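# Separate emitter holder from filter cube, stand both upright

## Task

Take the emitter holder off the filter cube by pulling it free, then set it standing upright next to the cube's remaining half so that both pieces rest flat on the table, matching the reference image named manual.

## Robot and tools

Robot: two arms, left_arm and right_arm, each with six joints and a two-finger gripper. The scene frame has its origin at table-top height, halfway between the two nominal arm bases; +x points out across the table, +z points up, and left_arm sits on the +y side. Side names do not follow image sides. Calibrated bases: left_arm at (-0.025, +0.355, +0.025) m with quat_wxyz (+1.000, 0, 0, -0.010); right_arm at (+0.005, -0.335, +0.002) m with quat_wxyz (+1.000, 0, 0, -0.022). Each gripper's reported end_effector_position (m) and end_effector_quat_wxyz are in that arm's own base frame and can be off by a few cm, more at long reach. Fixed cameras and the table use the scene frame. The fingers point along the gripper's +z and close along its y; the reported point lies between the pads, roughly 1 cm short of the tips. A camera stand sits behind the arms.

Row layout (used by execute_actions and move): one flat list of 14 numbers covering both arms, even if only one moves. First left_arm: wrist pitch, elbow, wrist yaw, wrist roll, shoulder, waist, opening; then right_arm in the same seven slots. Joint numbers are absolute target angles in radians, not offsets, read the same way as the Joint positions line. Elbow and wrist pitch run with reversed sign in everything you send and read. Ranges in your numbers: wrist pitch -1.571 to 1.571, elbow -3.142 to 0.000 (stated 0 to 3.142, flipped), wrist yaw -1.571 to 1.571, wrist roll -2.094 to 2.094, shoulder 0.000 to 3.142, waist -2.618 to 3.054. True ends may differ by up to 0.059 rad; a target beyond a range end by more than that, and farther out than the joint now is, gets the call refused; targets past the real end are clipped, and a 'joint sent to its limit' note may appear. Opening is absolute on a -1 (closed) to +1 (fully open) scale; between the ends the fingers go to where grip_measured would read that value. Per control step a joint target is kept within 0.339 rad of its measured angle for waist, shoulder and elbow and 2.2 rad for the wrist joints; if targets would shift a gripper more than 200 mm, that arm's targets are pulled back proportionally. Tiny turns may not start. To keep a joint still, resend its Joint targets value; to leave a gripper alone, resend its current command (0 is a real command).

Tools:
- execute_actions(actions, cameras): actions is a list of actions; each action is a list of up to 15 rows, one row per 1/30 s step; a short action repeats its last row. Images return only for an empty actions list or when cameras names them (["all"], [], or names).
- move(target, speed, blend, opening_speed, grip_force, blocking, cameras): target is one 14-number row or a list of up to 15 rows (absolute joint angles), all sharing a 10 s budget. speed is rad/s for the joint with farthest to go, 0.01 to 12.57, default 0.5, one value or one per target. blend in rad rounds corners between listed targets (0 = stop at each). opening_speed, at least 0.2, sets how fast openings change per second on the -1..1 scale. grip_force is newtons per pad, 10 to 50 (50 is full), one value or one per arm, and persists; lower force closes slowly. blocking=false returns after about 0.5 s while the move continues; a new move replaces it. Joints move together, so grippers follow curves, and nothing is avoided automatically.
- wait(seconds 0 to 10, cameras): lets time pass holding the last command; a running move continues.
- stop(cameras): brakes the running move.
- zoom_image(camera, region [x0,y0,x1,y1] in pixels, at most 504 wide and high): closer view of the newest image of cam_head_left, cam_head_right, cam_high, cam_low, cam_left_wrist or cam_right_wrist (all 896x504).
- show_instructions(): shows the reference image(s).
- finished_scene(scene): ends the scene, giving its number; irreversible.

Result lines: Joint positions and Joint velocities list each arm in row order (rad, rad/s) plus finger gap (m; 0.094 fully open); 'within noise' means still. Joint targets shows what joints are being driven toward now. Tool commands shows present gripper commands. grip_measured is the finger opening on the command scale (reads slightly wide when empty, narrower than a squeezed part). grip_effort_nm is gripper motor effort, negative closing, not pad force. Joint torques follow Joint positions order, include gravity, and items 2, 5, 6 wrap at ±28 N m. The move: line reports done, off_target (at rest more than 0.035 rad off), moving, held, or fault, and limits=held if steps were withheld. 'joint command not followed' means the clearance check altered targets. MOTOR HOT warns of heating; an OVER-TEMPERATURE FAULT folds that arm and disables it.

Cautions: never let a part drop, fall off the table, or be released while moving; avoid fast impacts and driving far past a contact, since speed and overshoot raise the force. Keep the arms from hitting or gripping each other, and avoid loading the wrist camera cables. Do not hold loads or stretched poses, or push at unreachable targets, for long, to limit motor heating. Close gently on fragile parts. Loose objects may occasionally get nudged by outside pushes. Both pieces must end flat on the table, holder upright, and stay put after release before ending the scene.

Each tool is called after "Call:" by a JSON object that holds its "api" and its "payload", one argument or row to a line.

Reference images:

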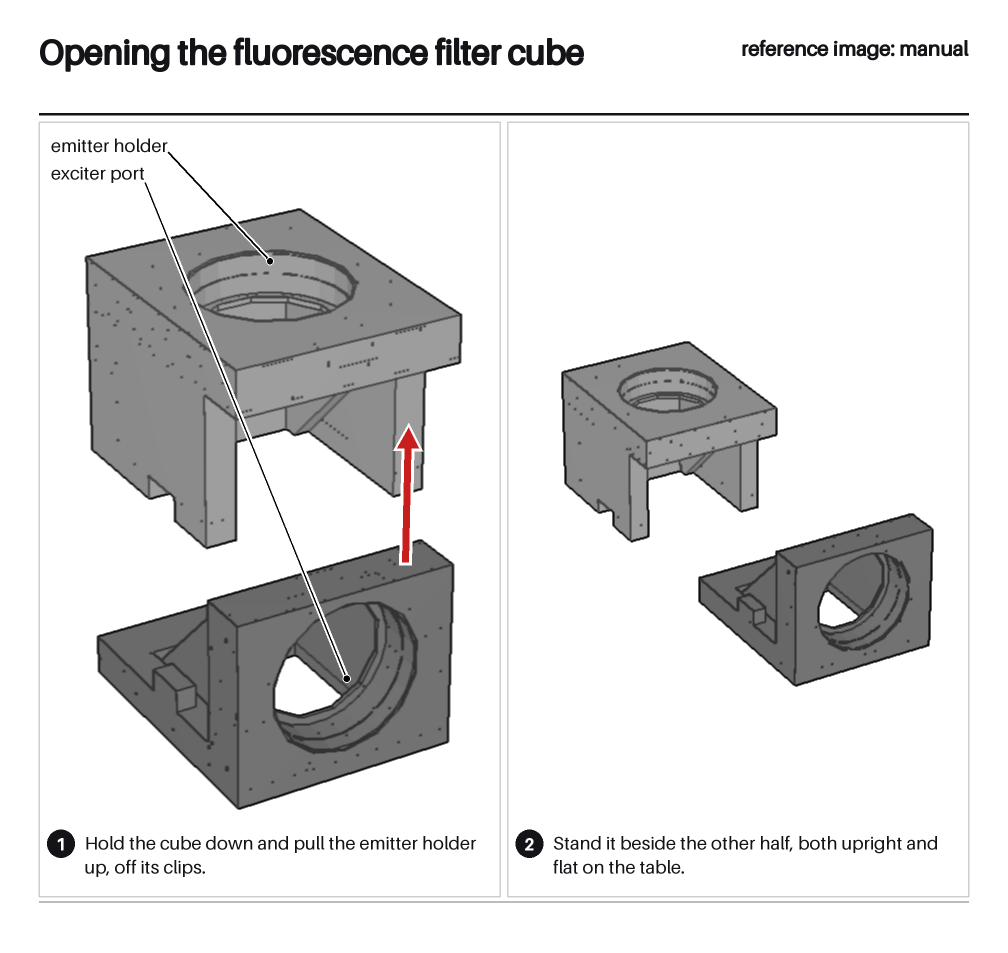

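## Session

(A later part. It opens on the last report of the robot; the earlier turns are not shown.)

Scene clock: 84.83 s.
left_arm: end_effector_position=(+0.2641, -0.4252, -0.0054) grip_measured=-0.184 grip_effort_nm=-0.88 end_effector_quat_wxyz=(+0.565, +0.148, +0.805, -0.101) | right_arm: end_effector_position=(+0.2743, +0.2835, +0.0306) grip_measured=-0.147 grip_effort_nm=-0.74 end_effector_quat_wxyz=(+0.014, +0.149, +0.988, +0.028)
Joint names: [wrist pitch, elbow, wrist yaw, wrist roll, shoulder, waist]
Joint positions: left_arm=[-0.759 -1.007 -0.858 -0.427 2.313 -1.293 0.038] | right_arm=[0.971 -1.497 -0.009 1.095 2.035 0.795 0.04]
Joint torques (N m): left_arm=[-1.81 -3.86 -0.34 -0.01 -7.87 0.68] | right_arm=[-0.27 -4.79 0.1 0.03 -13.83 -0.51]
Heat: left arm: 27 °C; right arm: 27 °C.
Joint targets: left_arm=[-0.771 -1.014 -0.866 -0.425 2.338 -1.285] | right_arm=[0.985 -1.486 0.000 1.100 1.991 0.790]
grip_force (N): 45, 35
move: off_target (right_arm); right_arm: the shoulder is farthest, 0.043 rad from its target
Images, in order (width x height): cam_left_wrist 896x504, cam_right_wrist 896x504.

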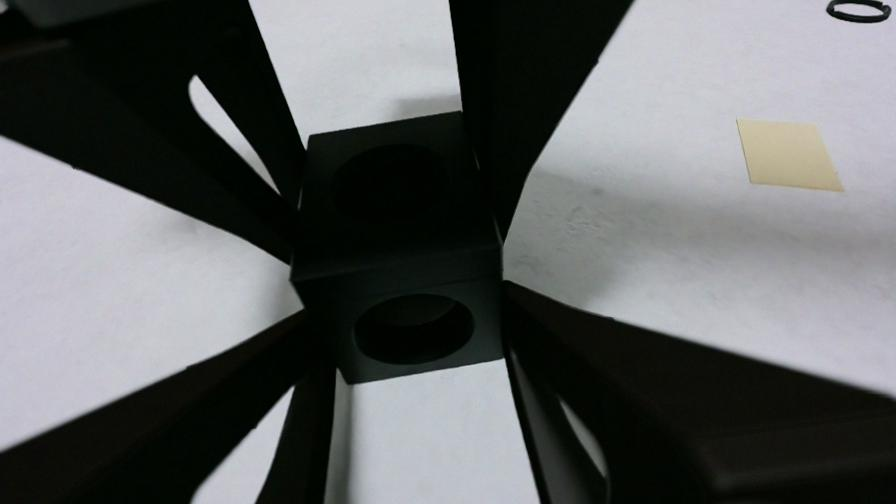

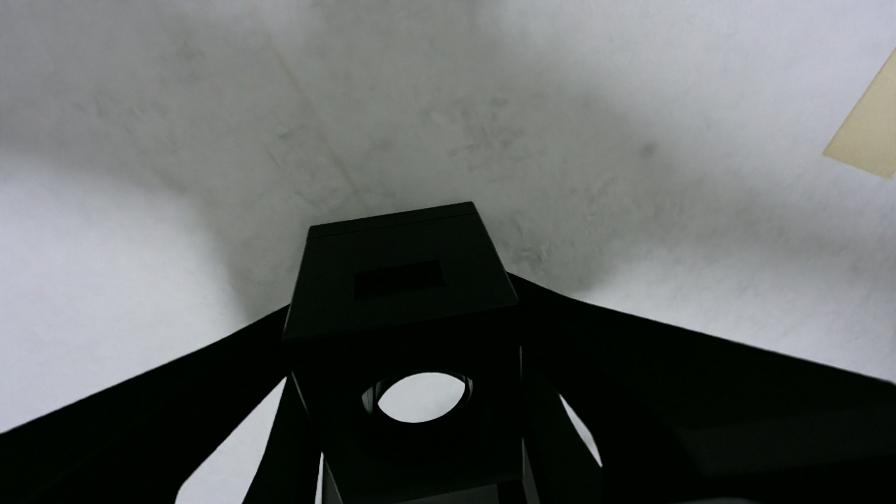

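Call:
{"api": "move", "payload": {
  "target": [-0.7708,-1.0136,-0.866,-0.4246,2.338,-1.2845,-0.35,1.0203,-1.5119,0,1.10,1.9816,0.790,-0.35],
  "speed": 0.08,
  "grip_force": [50,40],
  "cameras": ["cam_left_wrist","cam_right_wrist"]
}}

Scene clock: 86.30 s.
left_arm: end_effector_position=(+0.2642, -0.4255, -0.0049) grip_measured=-0.187 grip_effort_nm=-0.98 end_effector_quat_wxyz=(+0.566, +0.147, +0.805, -0.102) | right_arm: end_effector_position=(+0.2739, +0.2831, +0.0315) grip_measured=-0.151 grip_effort_nm=-0.84 end_effector_quat_wxyz=(+0.014, +0.149, +0.988, +0.027)
Joint names: [wrist pitch, elbow, wrist yaw, wrist roll, shoulder, waist]
Joint positions: left_arm=[-0.762 -1.007 -0.858 -0.427 2.313 -1.293 0.038] | right_arm=[0.975 -1.497 -0.009 1.095 2.032 0.795 0.04]
Joint torques (N m): left_arm=[-1.79 -3.88 -0.32 -0.01 -7.86 0.72] | right_arm=[0.03 -7.23 0.1 0.03 -14.42 -0.44]
Heat: left arm: 27 °C; right arm: 27 °C.
Joint targets: left_arm=[-0.771 -1.014 -0.866 -0.425 2.338 -1.285] | right_arm=[1.020 -1.512 0.000 1.100 1.982 0.790]
grip_force (N): 50, 40
move: off_target (right_arm); right_arm: the shoulder is farthest, 0.051 rad from its target
Images, in order (width x height): cam_left_wrist 896x504, cam_right_wrist 896x504.

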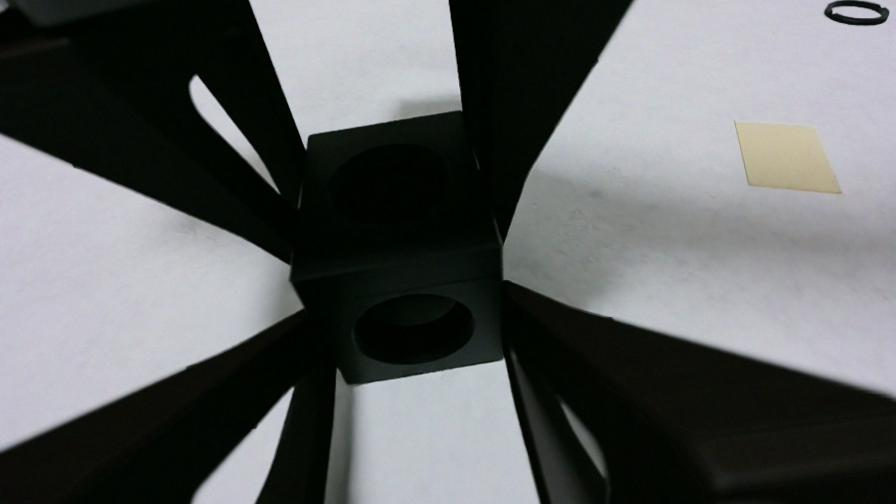

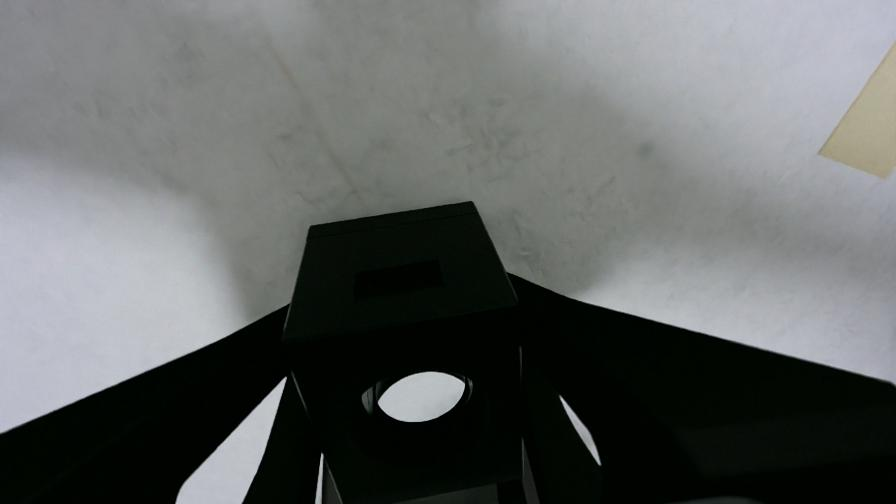

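Call:
{"api": "move", "payload": {
  "target": [-0.7708,-1.0136,-0.866,-0.4246,2.338,-1.2845,-0.35,1.0933,-1.5695,0,1.10,1.9662,0.790,-0.35],
  "speed": 0.08,
  "grip_force": [50,45],
  "cameras": ["cam_left_wrist","cam_right_wrist"]
}}

Scene clock: 87.93 s.
left_arm: end_effector_position=(+0.2659, -0.4281, +0.0025) grip_measured=-0.187 grip_effort_nm=-0.98 end_effector_quat_wxyz=(+0.575, +0.136, +0.798, -0.113) | right_arm: end_effector_position=(+0.2745, +0.2807, +0.0409) grip_measured=-0.156 grip_effort_nm=-0.93 end_effector_quat_wxyz=(+0.015, +0.149, +0.989, +0.018)
Joint names: [wrist pitch, elbow, wrist yaw, wrist roll, shoulder, waist]
Joint positions: left_arm=[-0.803 -1.007 -0.866 -0.422 2.313 -1.293 0.038] | right_arm=[1.028 -1.535 0.003 1.094 2.031 0.795 0.04]
Joint torques (N m): left_arm=[-1.39 -3.9 -0.23 -0.07 -7.9 0.76] | right_arm=[0.27 -9.25 -0.02 0.04 -15.64 -0.46]
Heat: left arm: 27 °C; right arm: 27 °C.
Joint targets: left_arm=[-0.771 -1.014 -0.866 -0.425 2.338 -1.285] | right_arm=[1.093 -1.570 0.000 1.100 1.966 0.790]
grip_force (N): 50, 45
move: off_target (right_arm); right_arm: the shoulder is farthest, 0.065 rad from its target
Images, in order (width x height): cam_left_wrist 896x504, cam_right_wrist 896x504.

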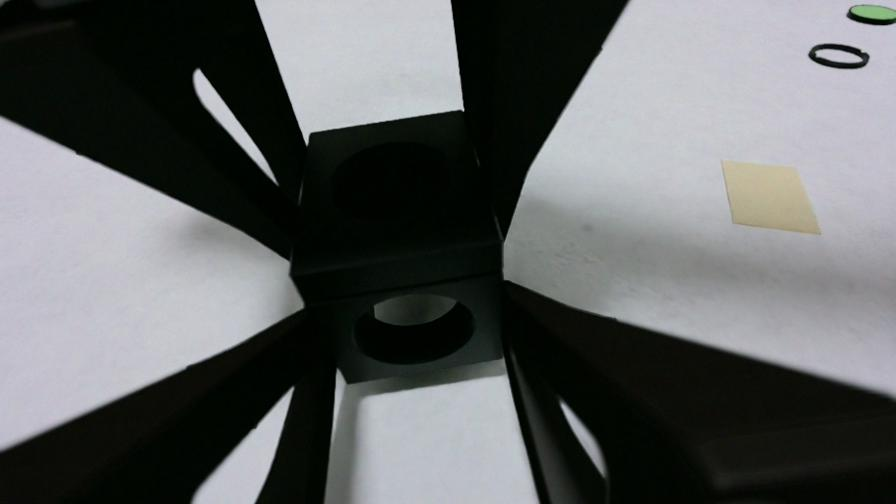

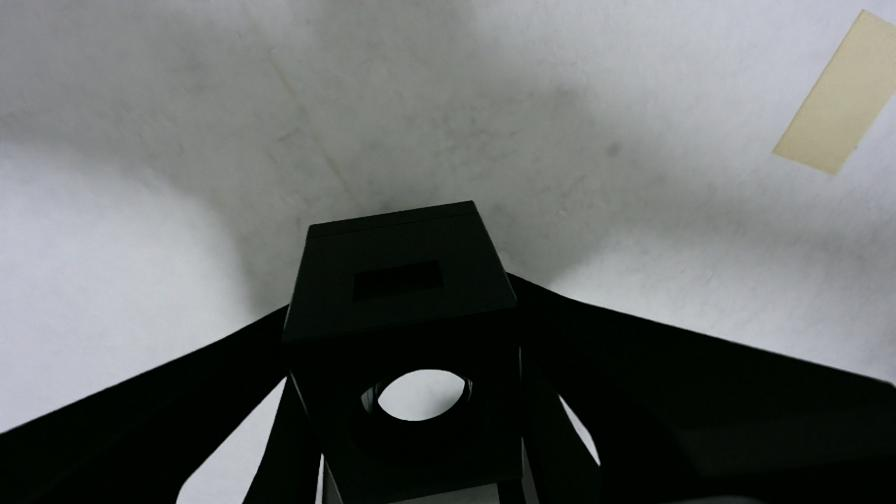

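Call:
{"api": "move", "payload": {
  "target": [-0.55,-1.0136,-0.866,-0.4246,2.36,-1.2845,-0.35,1.0933,-1.5695,0,1.10,1.9662,0.790,-0.35],
  "speed": 0.2,
  "grip_force": [50,50],
  "cameras": ["cam_left_wrist","cam_right_wrist"]
}}

Scene clock: 90.47 s.
left_arm: end_effector_position=(+0.2679, -0.4245, -0.0018) grip_measured=-0.187 grip_effort_nm=-0.98 end_effector_quat_wxyz=(+0.571, +0.139, +0.805, -0.087) | right_arm: end_effector_position=(+0.2779, +0.2835, +0.0412) grip_measured=-0.159 grip_effort_nm=-1.02 end_effector_quat_wxyz=(+0.021, +0.140, +0.990, +0.024)
Joint names: [wrist pitch, elbow, wrist yaw, wrist roll, shoulder, waist]
Joint positions: left_arm=[-0.722 -1.032 -0.891 -0.434 2.313 -1.293 0.038] | right_arm=[1.011 -1.535 0.005 1.077 2.031 0.795 0.039]
Joint torques (N m): left_arm=[0.1 -2.07 -0.01 0.09 -6.45 0.73] | right_arm=[0.45 -9.32 -0.05 0.21 -15.62 -0.53]
Heat: left arm: 26 °C; right arm: 27 °C.
Joint targets: left_arm=[-0.550 -1.014 -0.866 -0.425 2.360 -1.285] | right_arm=[1.093 -1.570 0.000 1.100 1.966 0.790]
move: off_target (left_arm, right_arm); left_arm: the wrist pitch is farthest, 0.172 rad from its target; right_arm: the wrist pitch is farthest, 0.083 rad from its target
Images, in order (width x height): cam_left_wrist 896x504, cam_right_wrist 896x504.

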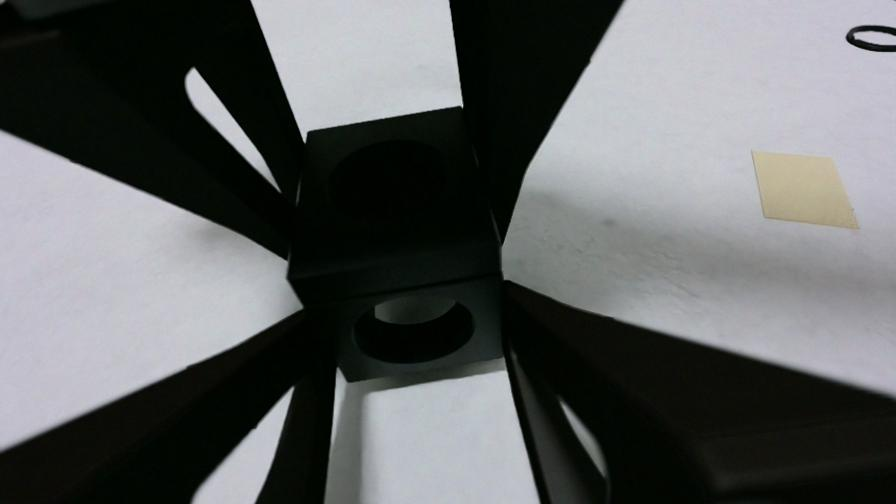

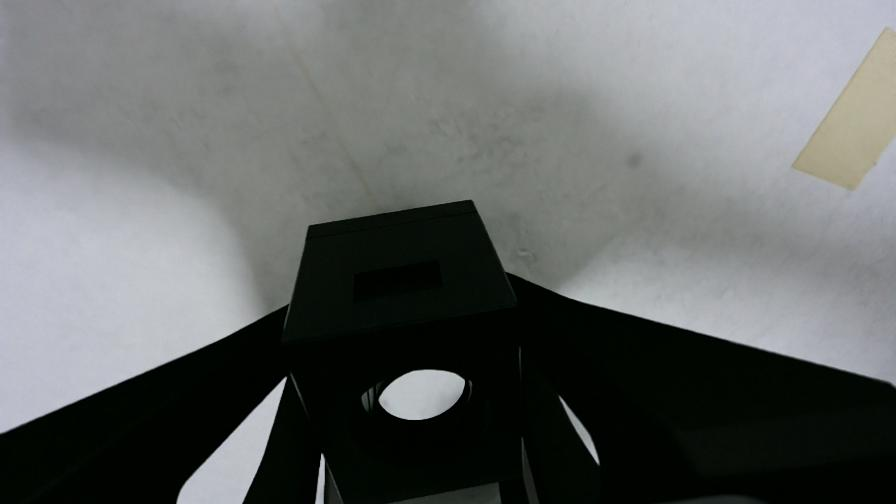

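Call:
{"api": "zoom_image", "payload": {
  "camera": "cam_left_wrist",
  "region": [270, 90, 530, 400]
}}

Call:
{"api": "zoom_image", "payload": {
  "camera": "cam_right_wrist",
  "region": [270, 180, 540, 500]
}}

Scaled by 1.626 from the camera's 896x504 image, which has a finer 1280x720 frame.

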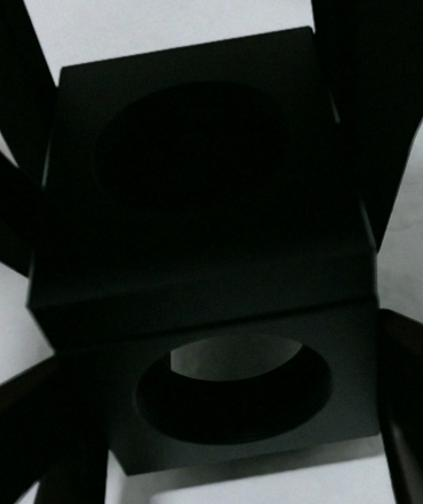

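Scaled by 1.575 from the camera's 896x504 image, which has a finer 1280x720 frame.

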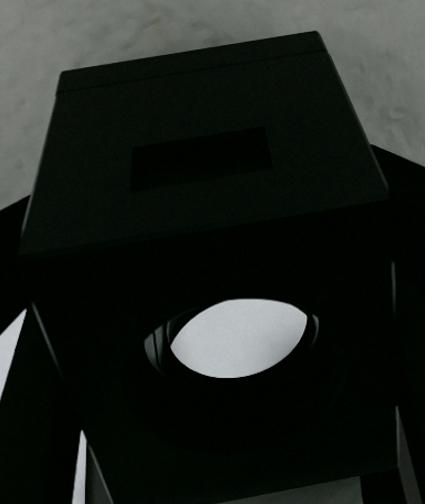

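Call:
{"api": "move", "payload": {
  "target": [-0.45,-1.0136,-0.866,-0.4246,2.38,-1.2845,-0.4,1.13,-1.61,0,1.10,1.95,0.790,-0.4],
  "speed": 0.1,
  "cameras": ["cam_left_wrist","cam_right_wrist"]
}}

Call:
{"api": "zoom_image", "payload": {
  "camera": "cam_left_wrist",
  "region": [270, 90, 530, 400]
}}

Scene clock: 92.63 s.
left_arm: end_effector_position=(+0.2703, -0.4211, -0.0012) grip_measured=-0.187 grip_effort_nm=-0.98 end_effector_quat_wxyz=(+0.573, +0.132, +0.806, -0.073) | right_arm: end_effector_position=(+0.2810, +0.2867, +0.0448) grip_measured=-0.159 grip_effort_nm=-1.02 end_effector_quat_wxyz=(+0.025, +0.133, +0.990, +0.030)
Joint names: [wrist pitch, elbow, wrist yaw, wrist roll, shoulder, waist]
Joint positions: left_arm=[-0.683 -1.047 -0.92 -0.446 2.313 -1.293 0.038] | right_arm=[1.01 -1.548 0.005 1.062 2.031 0.795 0.039]
Joint torques (N m): left_arm=[0.78 -0.99 0.31 0.23 -5.14 0.7] | right_arm=[0.73 -12.04 -0.07 0.38 -17.16 -0.55]
Heat: left arm: 26 °C; right arm: 27 °C.
Joint targets: left_arm=[-0.450 -1.014 -0.866 -0.425 2.380 -1.285] | right_arm=[1.130 -1.610 0.000 1.100 1.950 0.790]
move: off_target (left_arm, right_arm); left_arm: the wrist pitch is farthest, 0.233 rad from its target; right_arm: the wrist pitch is farthest, 0.120 rad from its target
Images, in order (width x height): cam_left_wrist 896x504, cam_right_wrist 896x504.

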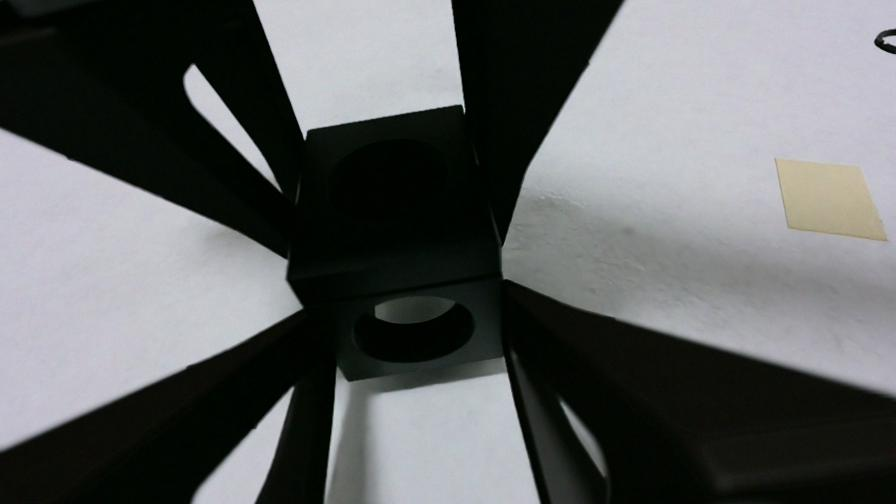

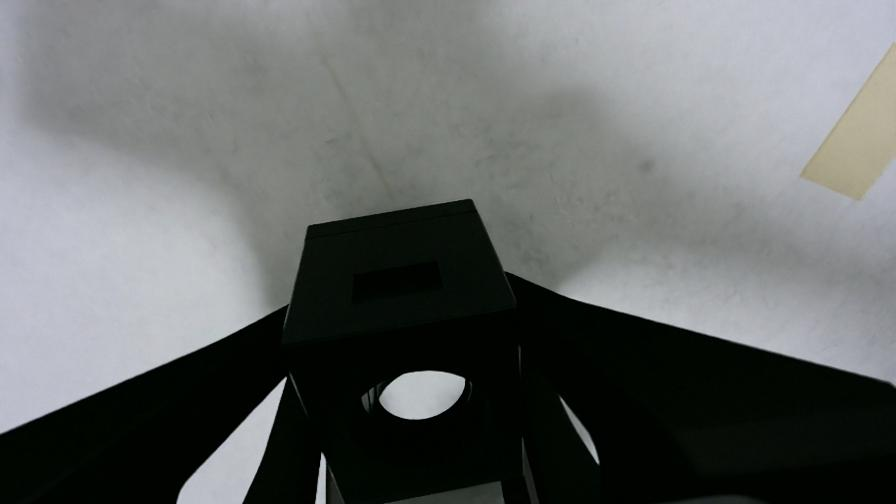

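Scaled by 1.626 from the camera's 896x504 image, which has a finer 1280x720 frame.

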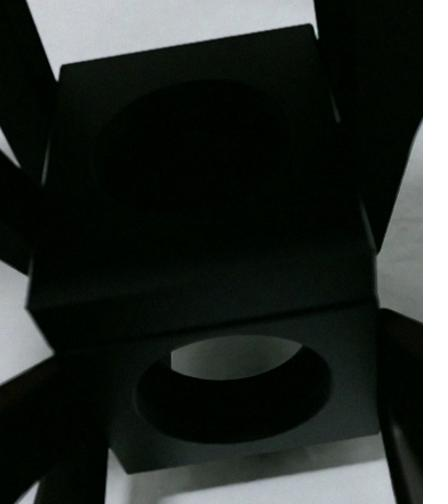

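Call:
{"api": "move", "payload": {
  "target": [-0.40,-0.96,-0.866,-0.4246,2.41,-1.2845,-0.4,1.13,-1.61,0,1.10,1.95,0.790,-0.4],
  "speed": 0.1,
  "cameras": ["cam_left_wrist","cam_right_wrist","cam_low"]
}}

Call:
{"api": "zoom_image", "payload": {
  "camera": "cam_low",
  "region": [420, 220, 510, 290]
}}

Scene clock: 94.77 s.
left_arm: end_effector_position=(+0.2670, -0.4107, -0.0130) grip_measured=-0.187 grip_effort_nm=-0.98 end_effector_quat_wxyz=(+0.564, +0.145, +0.811, -0.056) | right_arm: end_effector_position=(+0.2798, +0.2913, +0.0494) grip_measured=-0.159 grip_effort_nm=-1.02 end_effector_quat_wxyz=(+0.019, +0.137, +0.990, +0.039)
Joint names: [wrist pitch, elbow, wrist yaw, wrist roll, shoulder, waist]
Joint positions: left_arm=[-0.668 -1.018 -0.918 -0.446 2.316 -1.293 0.038] | right_arm=[1.022 -1.565 -0.016 1.071 2.03 0.796 0.039]
Joint torques (N m): left_arm=[1.16 0.99 0.23 0.23 -3.12 0.7] | right_arm=[0.59 -10.35 0.18 0.31 -17.14 -0.58]
Heat: left arm: 26 °C; right arm: 27 °C.
Joint targets: left_arm=[-0.400 -0.960 -0.866 -0.425 2.410 -1.285] | right_arm=[1.130 -1.610 0.000 1.100 1.950 0.790]
move: off_target (left_arm, right_arm); left_arm: the wrist pitch is farthest, 0.268 rad from its target; right_arm: the wrist pitch is farthest, 0.108 rad from its target
Images, in order (width x height): cam_low 896x504, cam_left_wrist 896x504, cam_right_wrist 896x504.

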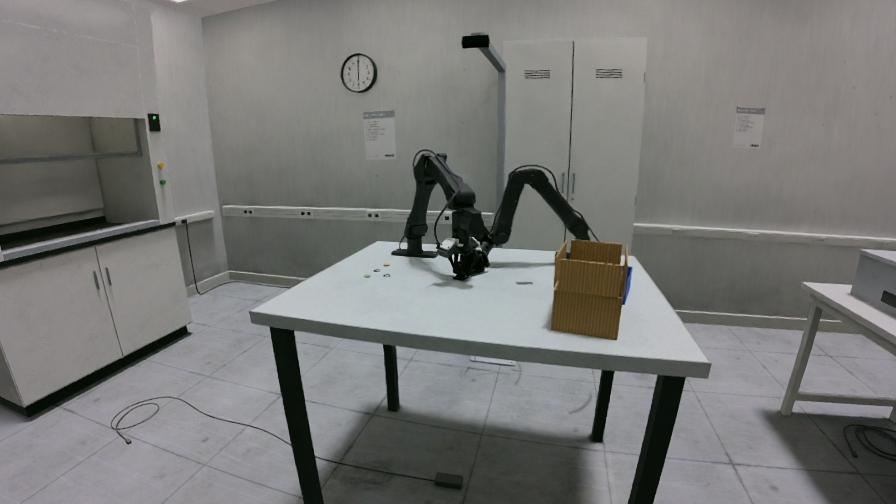

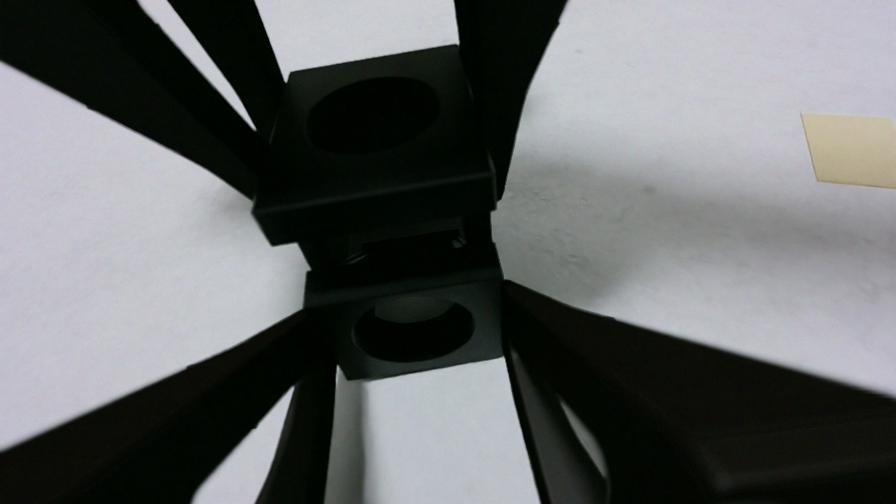

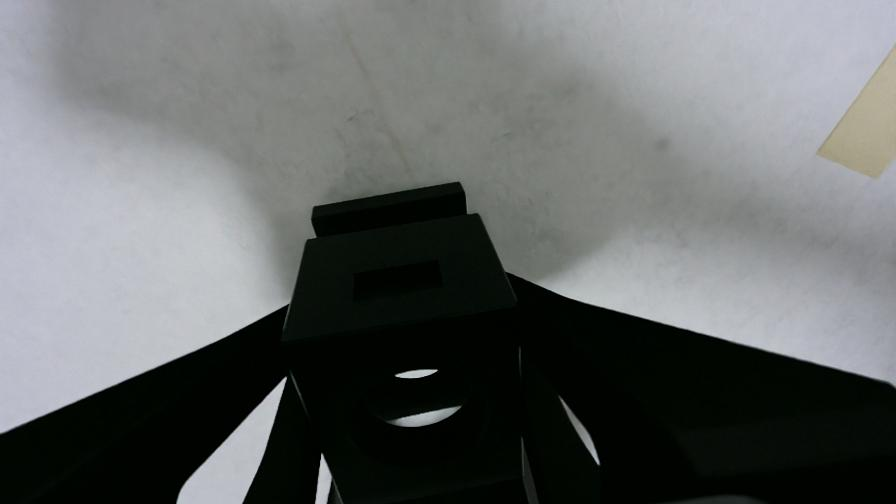

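Scaled by 5.600 from the camera's 896x504 image, which has a finer 1280x720 frame.

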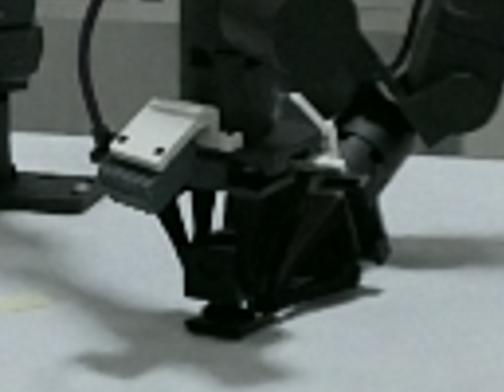

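Call:
{"api": "move", "payload": {
  "target": [-0.668,-1.018,-0.917,-0.446,2.318,-1.292,-0.4,1.3234,-1.7895,0,1.10,1.9561,0.790,-0.4],
  "speed": 0.15,
  "cameras": ["cam_left_wrist","cam_right_wrist","cam_low"]
}}

Call:
{"api": "zoom_image", "payload": {
  "camera": "cam_low",
  "region": [420, 220, 510, 290]
}}

Scene clock: 97.87 s.
left_arm: end_effector_position=(+0.2697, -0.4119, -0.0063) grip_measured=-0.187 grip_effort_nm=-0.98 end_effector_quat_wxyz=(+0.575, +0.130, +0.805, -0.062) | right_arm: end_effector_position=(+0.2727, +0.2836, +0.1142) grip_measured=-0.159 grip_effort_nm=-1.02 end_effector_quat_wxyz=(+0.012, +0.146, +0.989, +0.028)
Joint names: [wrist pitch, elbow, wrist yaw, wrist roll, shoulder, waist]
Joint positions: left_arm=[-0.703 -1.021 -0.938 -0.446 2.318 -1.293 0.038] | right_arm=[1.288 -1.762 -0.014 1.089 1.986 0.796 0.039]
Joint torques (N m): left_arm=[-1.27 -3.07 -0.09 -0.01 -9.65 0.13] | right_arm=[-0.06 -8.73 0.14 0.09 -12.4 -0.57]
Heat: left arm: 26 °C; right arm: 27 °C.
Joint targets: left_arm=[-0.668 -1.018 -0.917 -0.446 2.318 -1.292] | right_arm=[1.323 -1.789 0.000 1.100 1.956 0.790]
move: off_target (right_arm); right_arm: the wrist pitch is farthest, 0.036 rad from its target
Images, in order (width x height): cam_low 896x504, cam_left_wrist 896x504, cam_right_wrist 896x504.

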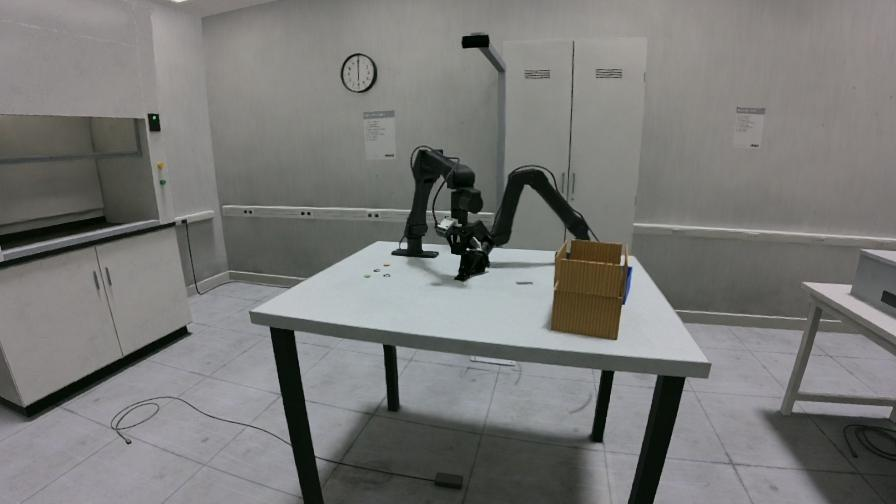

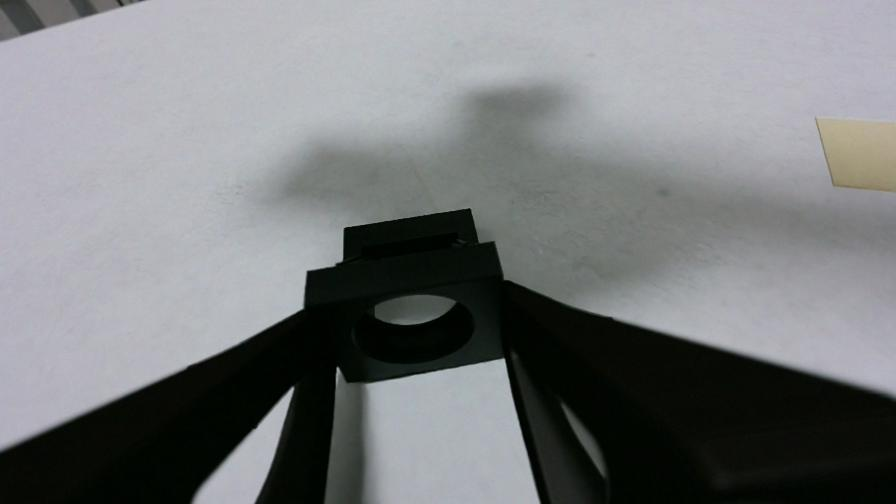

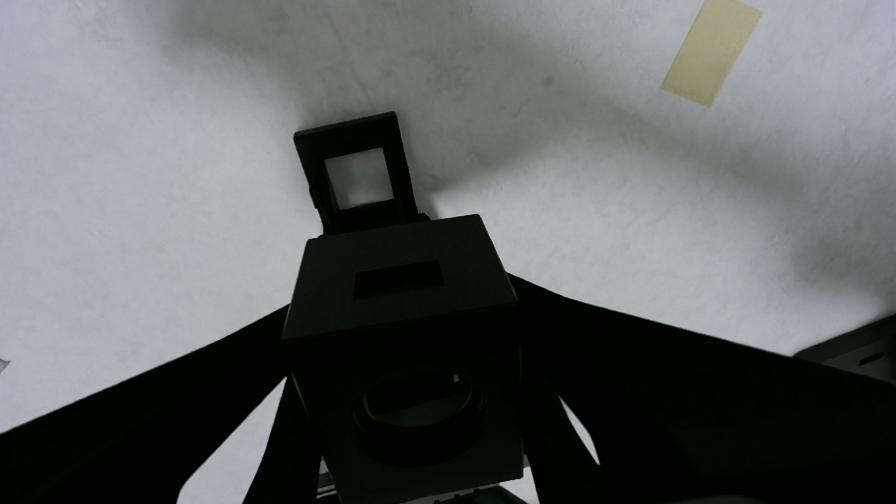

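Scaled by 5.600 from the camera's 896x504 image, which has a finer 1280x720 frame.

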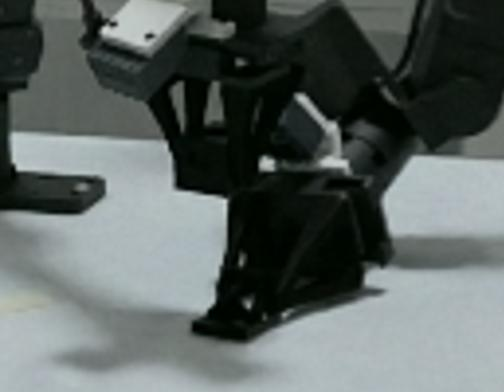

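Call:
{"api": "move", "payload": {
  "target": [
    [-0.668,-1.018,-0.917,-0.446,2.318,-1.292,-0.4,1.3234,-1.7895,0,1.10,1.9561,0.553,-0.4],
    [-0.668,-1.018,-0.917,-0.446,2.318,-1.292,-0.4,1.0676,-1.5488,0,1.10,1.9712,0.553,-0.4]
  ],
  "speed": [0.3,0.15],
  "cameras": ["cam_left_wrist","cam_right_wrist","cam_low"]
}}

Call:
{"api": "zoom_image", "payload": {
  "camera": "cam_low",
  "region": [410, 220, 500, 290]
}}

Scene clock: 102.70 s.
left_arm: end_effector_position=(+0.2697, -0.4119, -0.0063) grip_measured=-0.187 grip_effort_nm=-0.98 end_effector_quat_wxyz=(+0.575, +0.130, +0.805, -0.062) | right_arm: end_effector_position=(+0.3348, +0.2098, +0.0631) grip_measured=-0.160 grip_effort_nm=-1.02 end_effector_quat_wxyz=(+0.025, +0.265, +0.963, +0.034)
Joint names: [wrist pitch, elbow, wrist yaw, wrist roll, shoulder, waist]
Joint positions: left_arm=[-0.703 -1.021 -0.938 -0.446 2.318 -1.293 0.038] | right_arm=[1.058 -1.557 -0.009 1.09 1.986 0.553 0.039]
Joint torques (N m): left_arm=[-1.26 -3.1 -0.07 -0.02 -9.68 0.16] | right_arm=[-0.3 -5.2 0.09 0.1 -10.97 -0.08]
Heat: left arm: 26 °C; right arm: 27 °C.
Joint targets: left_arm=[-0.668 -1.018 -0.917 -0.446 2.318 -1.292] | right_arm=[1.067 -1.549 0.000 1.100 1.971 0.553]
move: done
Images, in order (width x height): cam_low 896x504, cam_left_wrist 896x504, cam_right_wrist 896x504.

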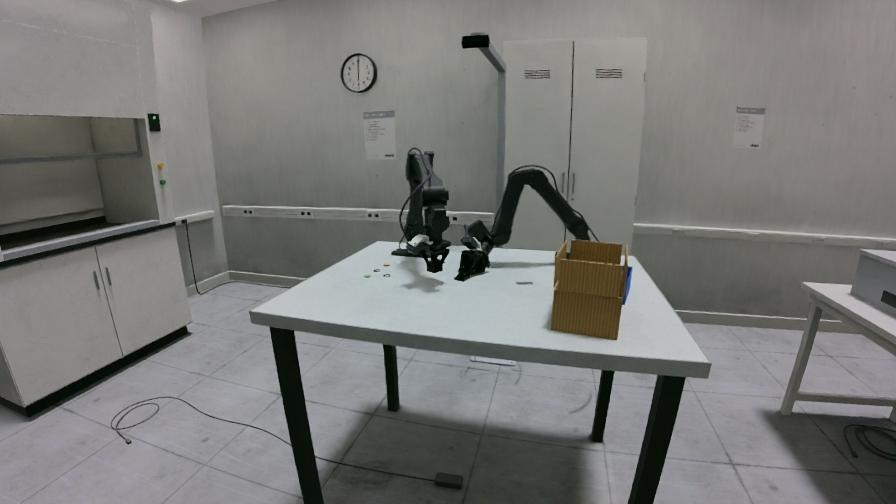

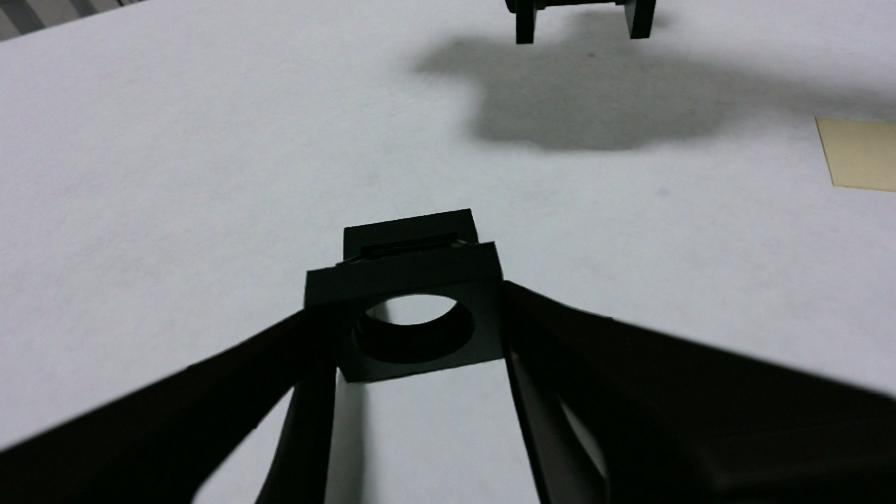

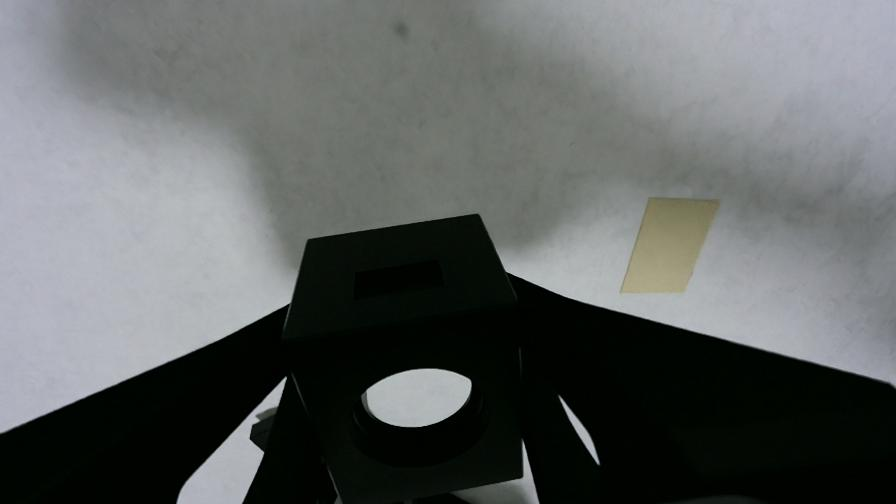

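Scaled by 5.600 from the camera's 896x504 image, which has a finer 1280x720 frame.

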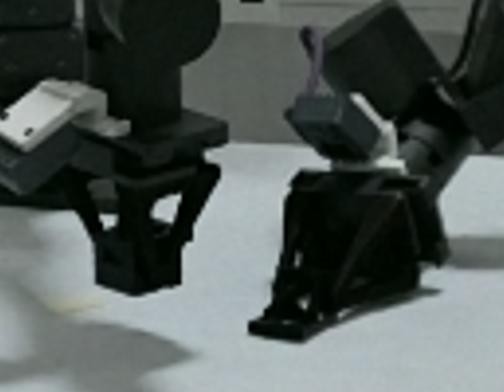

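Call:
{"api": "move", "payload": {
  "target": [-0.668,-1.018,-0.917,-0.446,2.318,-1.292,-0.4,0.9928,-1.4985,0,1.10,2.0157,0.553,-0.4],
  "speed": 0.1,
  "cameras": ["cam_left_wrist","cam_right_wrist","cam_low"]
}}

Call:
{"api": "zoom_image", "payload": {
  "camera": "cam_low",
  "region": [410, 220, 500, 290]
}}

Scene clock: 104.53 s.
left_arm: end_effector_position=(+0.2697, -0.4119, -0.0063) grip_measured=-0.187 grip_effort_nm=-0.98 end_effector_quat_wxyz=(+0.575, +0.130, +0.805, -0.062) | right_arm: end_effector_position=(+0.3365, +0.2108, +0.0457) grip_measured=-0.160 grip_effort_nm=-1.02 end_effector_quat_wxyz=(+0.028, +0.265, +0.963, +0.037)
Joint names: [wrist pitch, elbow, wrist yaw, wrist roll, shoulder, waist]
Joint positions: left_arm=[-0.703 -1.021 -0.938 -0.446 2.318 -1.293 0.038] | right_arm=[0.984 -1.506 -0.009 1.09 2 0.553 0.039]
Joint torques (N m): left_arm=[-1.29 -3.1 -0.09 -0.03 -9.63 0.16] | right_arm=[-0.37 -5.16 0.1 0.08 -8.69 -0.13]
Heat: left arm: 26 °C; right arm: 27 °C.
Joint targets: left_arm=[-0.668 -1.018 -0.917 -0.446 2.318 -1.292] | right_arm=[0.993 -1.498 0.000 1.100 2.016 0.553]
move: done
Images, in order (width x height): cam_low 896x504, cam_left_wrist 896x504, cam_right_wrist 896x504.

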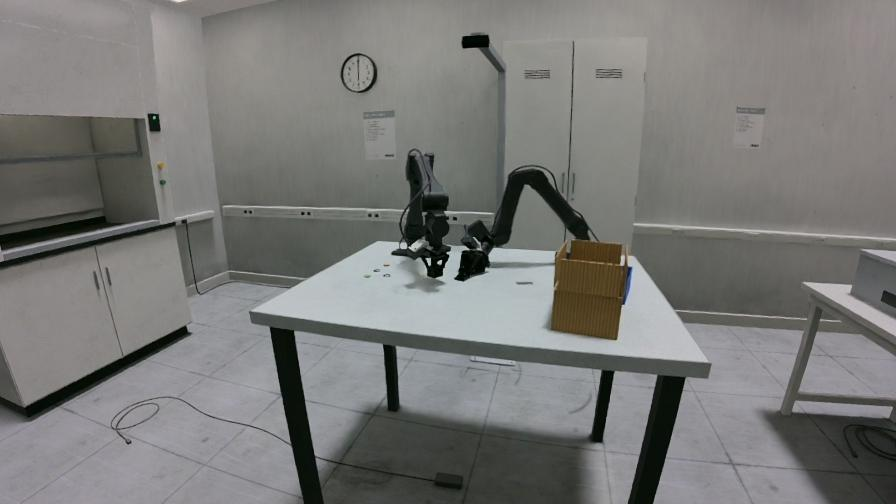

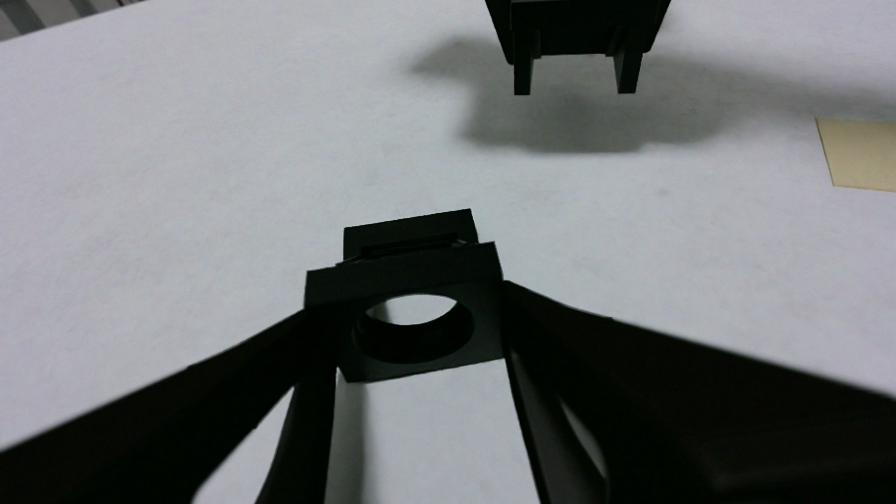

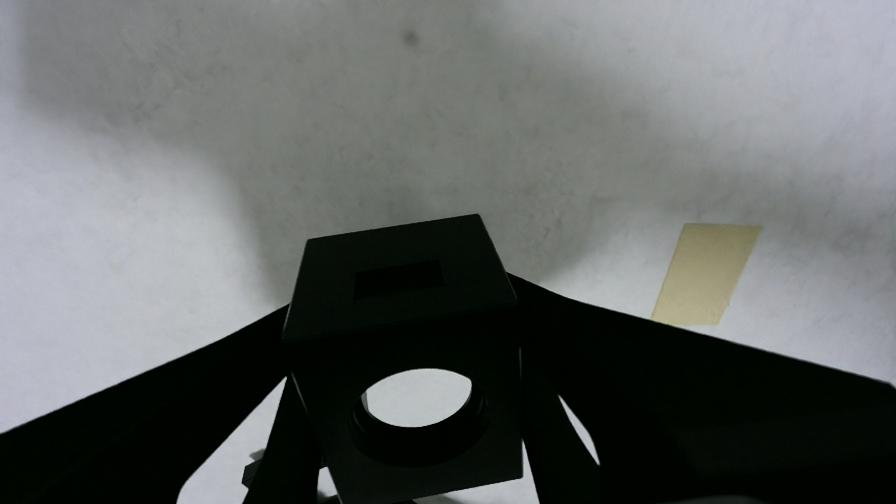

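Scaled by 5.600 from the camera's 896x504 image, which has a finer 1280x720 frame.

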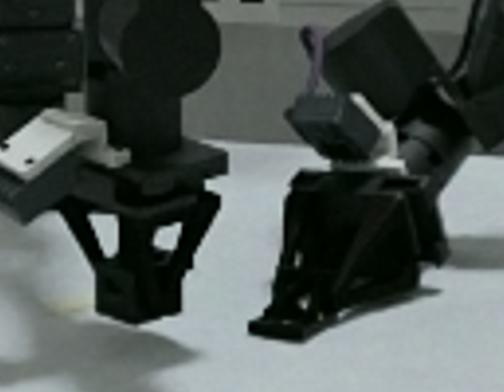

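Call:
{"api": "move", "payload": {
  "target": [-0.668,-1.018,-0.917,-0.446,2.318,-1.292,-0.4,0.984,-1.492,0,1.10,2.043,0.553,-0.4],
  "speed": 0.06,
  "cameras": ["cam_right_wrist","cam_low"]
}}

Call:
{"api": "zoom_image", "payload": {
  "camera": "cam_low",
  "region": [410, 220, 500, 290]
}}

Scene clock: 105.70 s.
left_arm: end_effector_position=(+0.2697, -0.4119, -0.0063) grip_measured=-0.187 grip_effort_nm=-0.98 end_effector_quat_wxyz=(+0.575, +0.130, +0.805, -0.062) | right_arm: end_effector_position=(+0.3352, +0.2100, +0.0346) grip_measured=-0.160 grip_effort_nm=-1.02 end_effector_quat_wxyz=(+0.021, +0.265, +0.964, +0.029)
Joint names: [wrist pitch, elbow, wrist yaw, wrist roll, shoulder, waist]
Joint positions: left_arm=[-0.703 -1.021 -0.938 -0.446 2.318 -1.293 0.038] | right_arm=[0.974 -1.5 -0.009 1.09 2.026 0.553 0.039]
Joint torques (N m): left_arm=[-1.26 -3.07 -0.07 -0.03 -9.66 0.09] | right_arm=[-0.3 -5.05 0.09 0.08 -8.72 -0.14]
Heat: left arm: 26 °C; right arm: 27 °C.
Joint targets: left_arm=[-0.668 -1.018 -0.917 -0.446 2.318 -1.292] | right_arm=[0.984 -1.492 0.000 1.100 2.043 0.553]
move: done
Images, in order (width x height): cam_low 896x504, cam_right_wrist 896x504.

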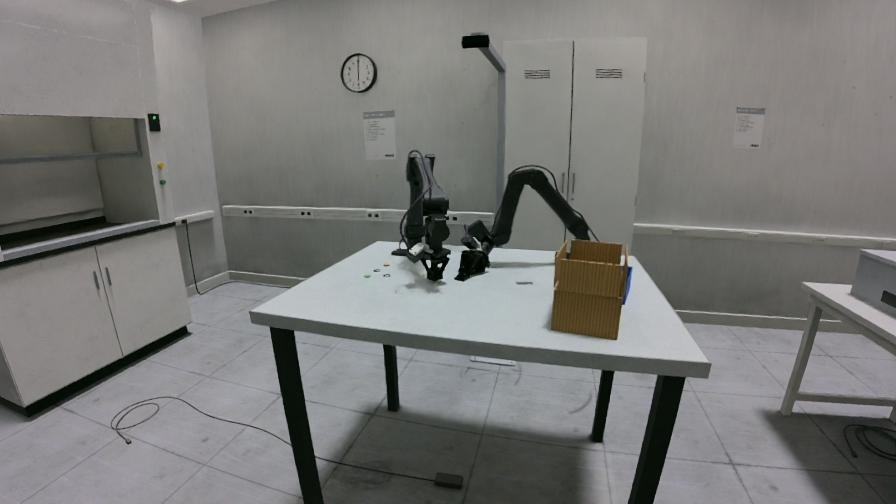

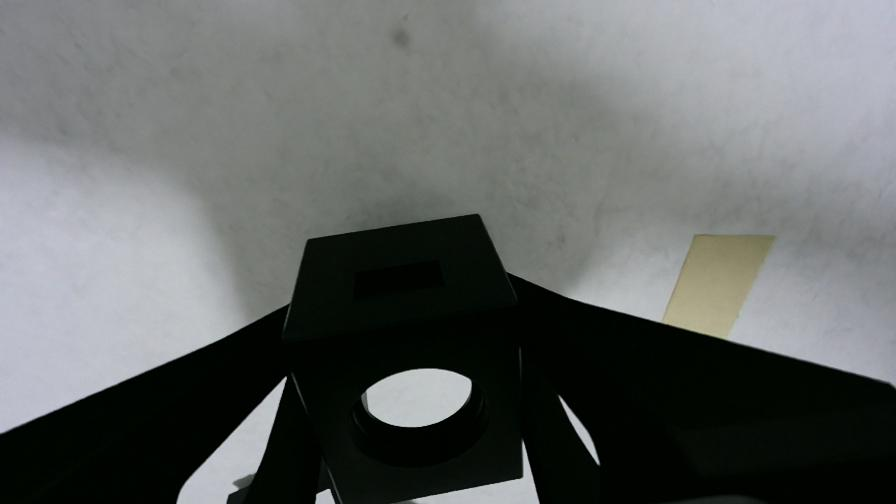

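Scaled by 5.600 from the camera's 896x504 image, which has a finer 1280x720 frame.

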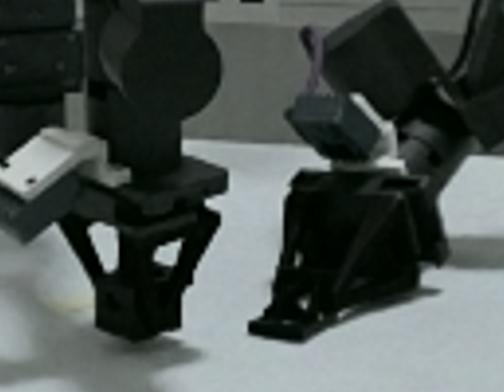

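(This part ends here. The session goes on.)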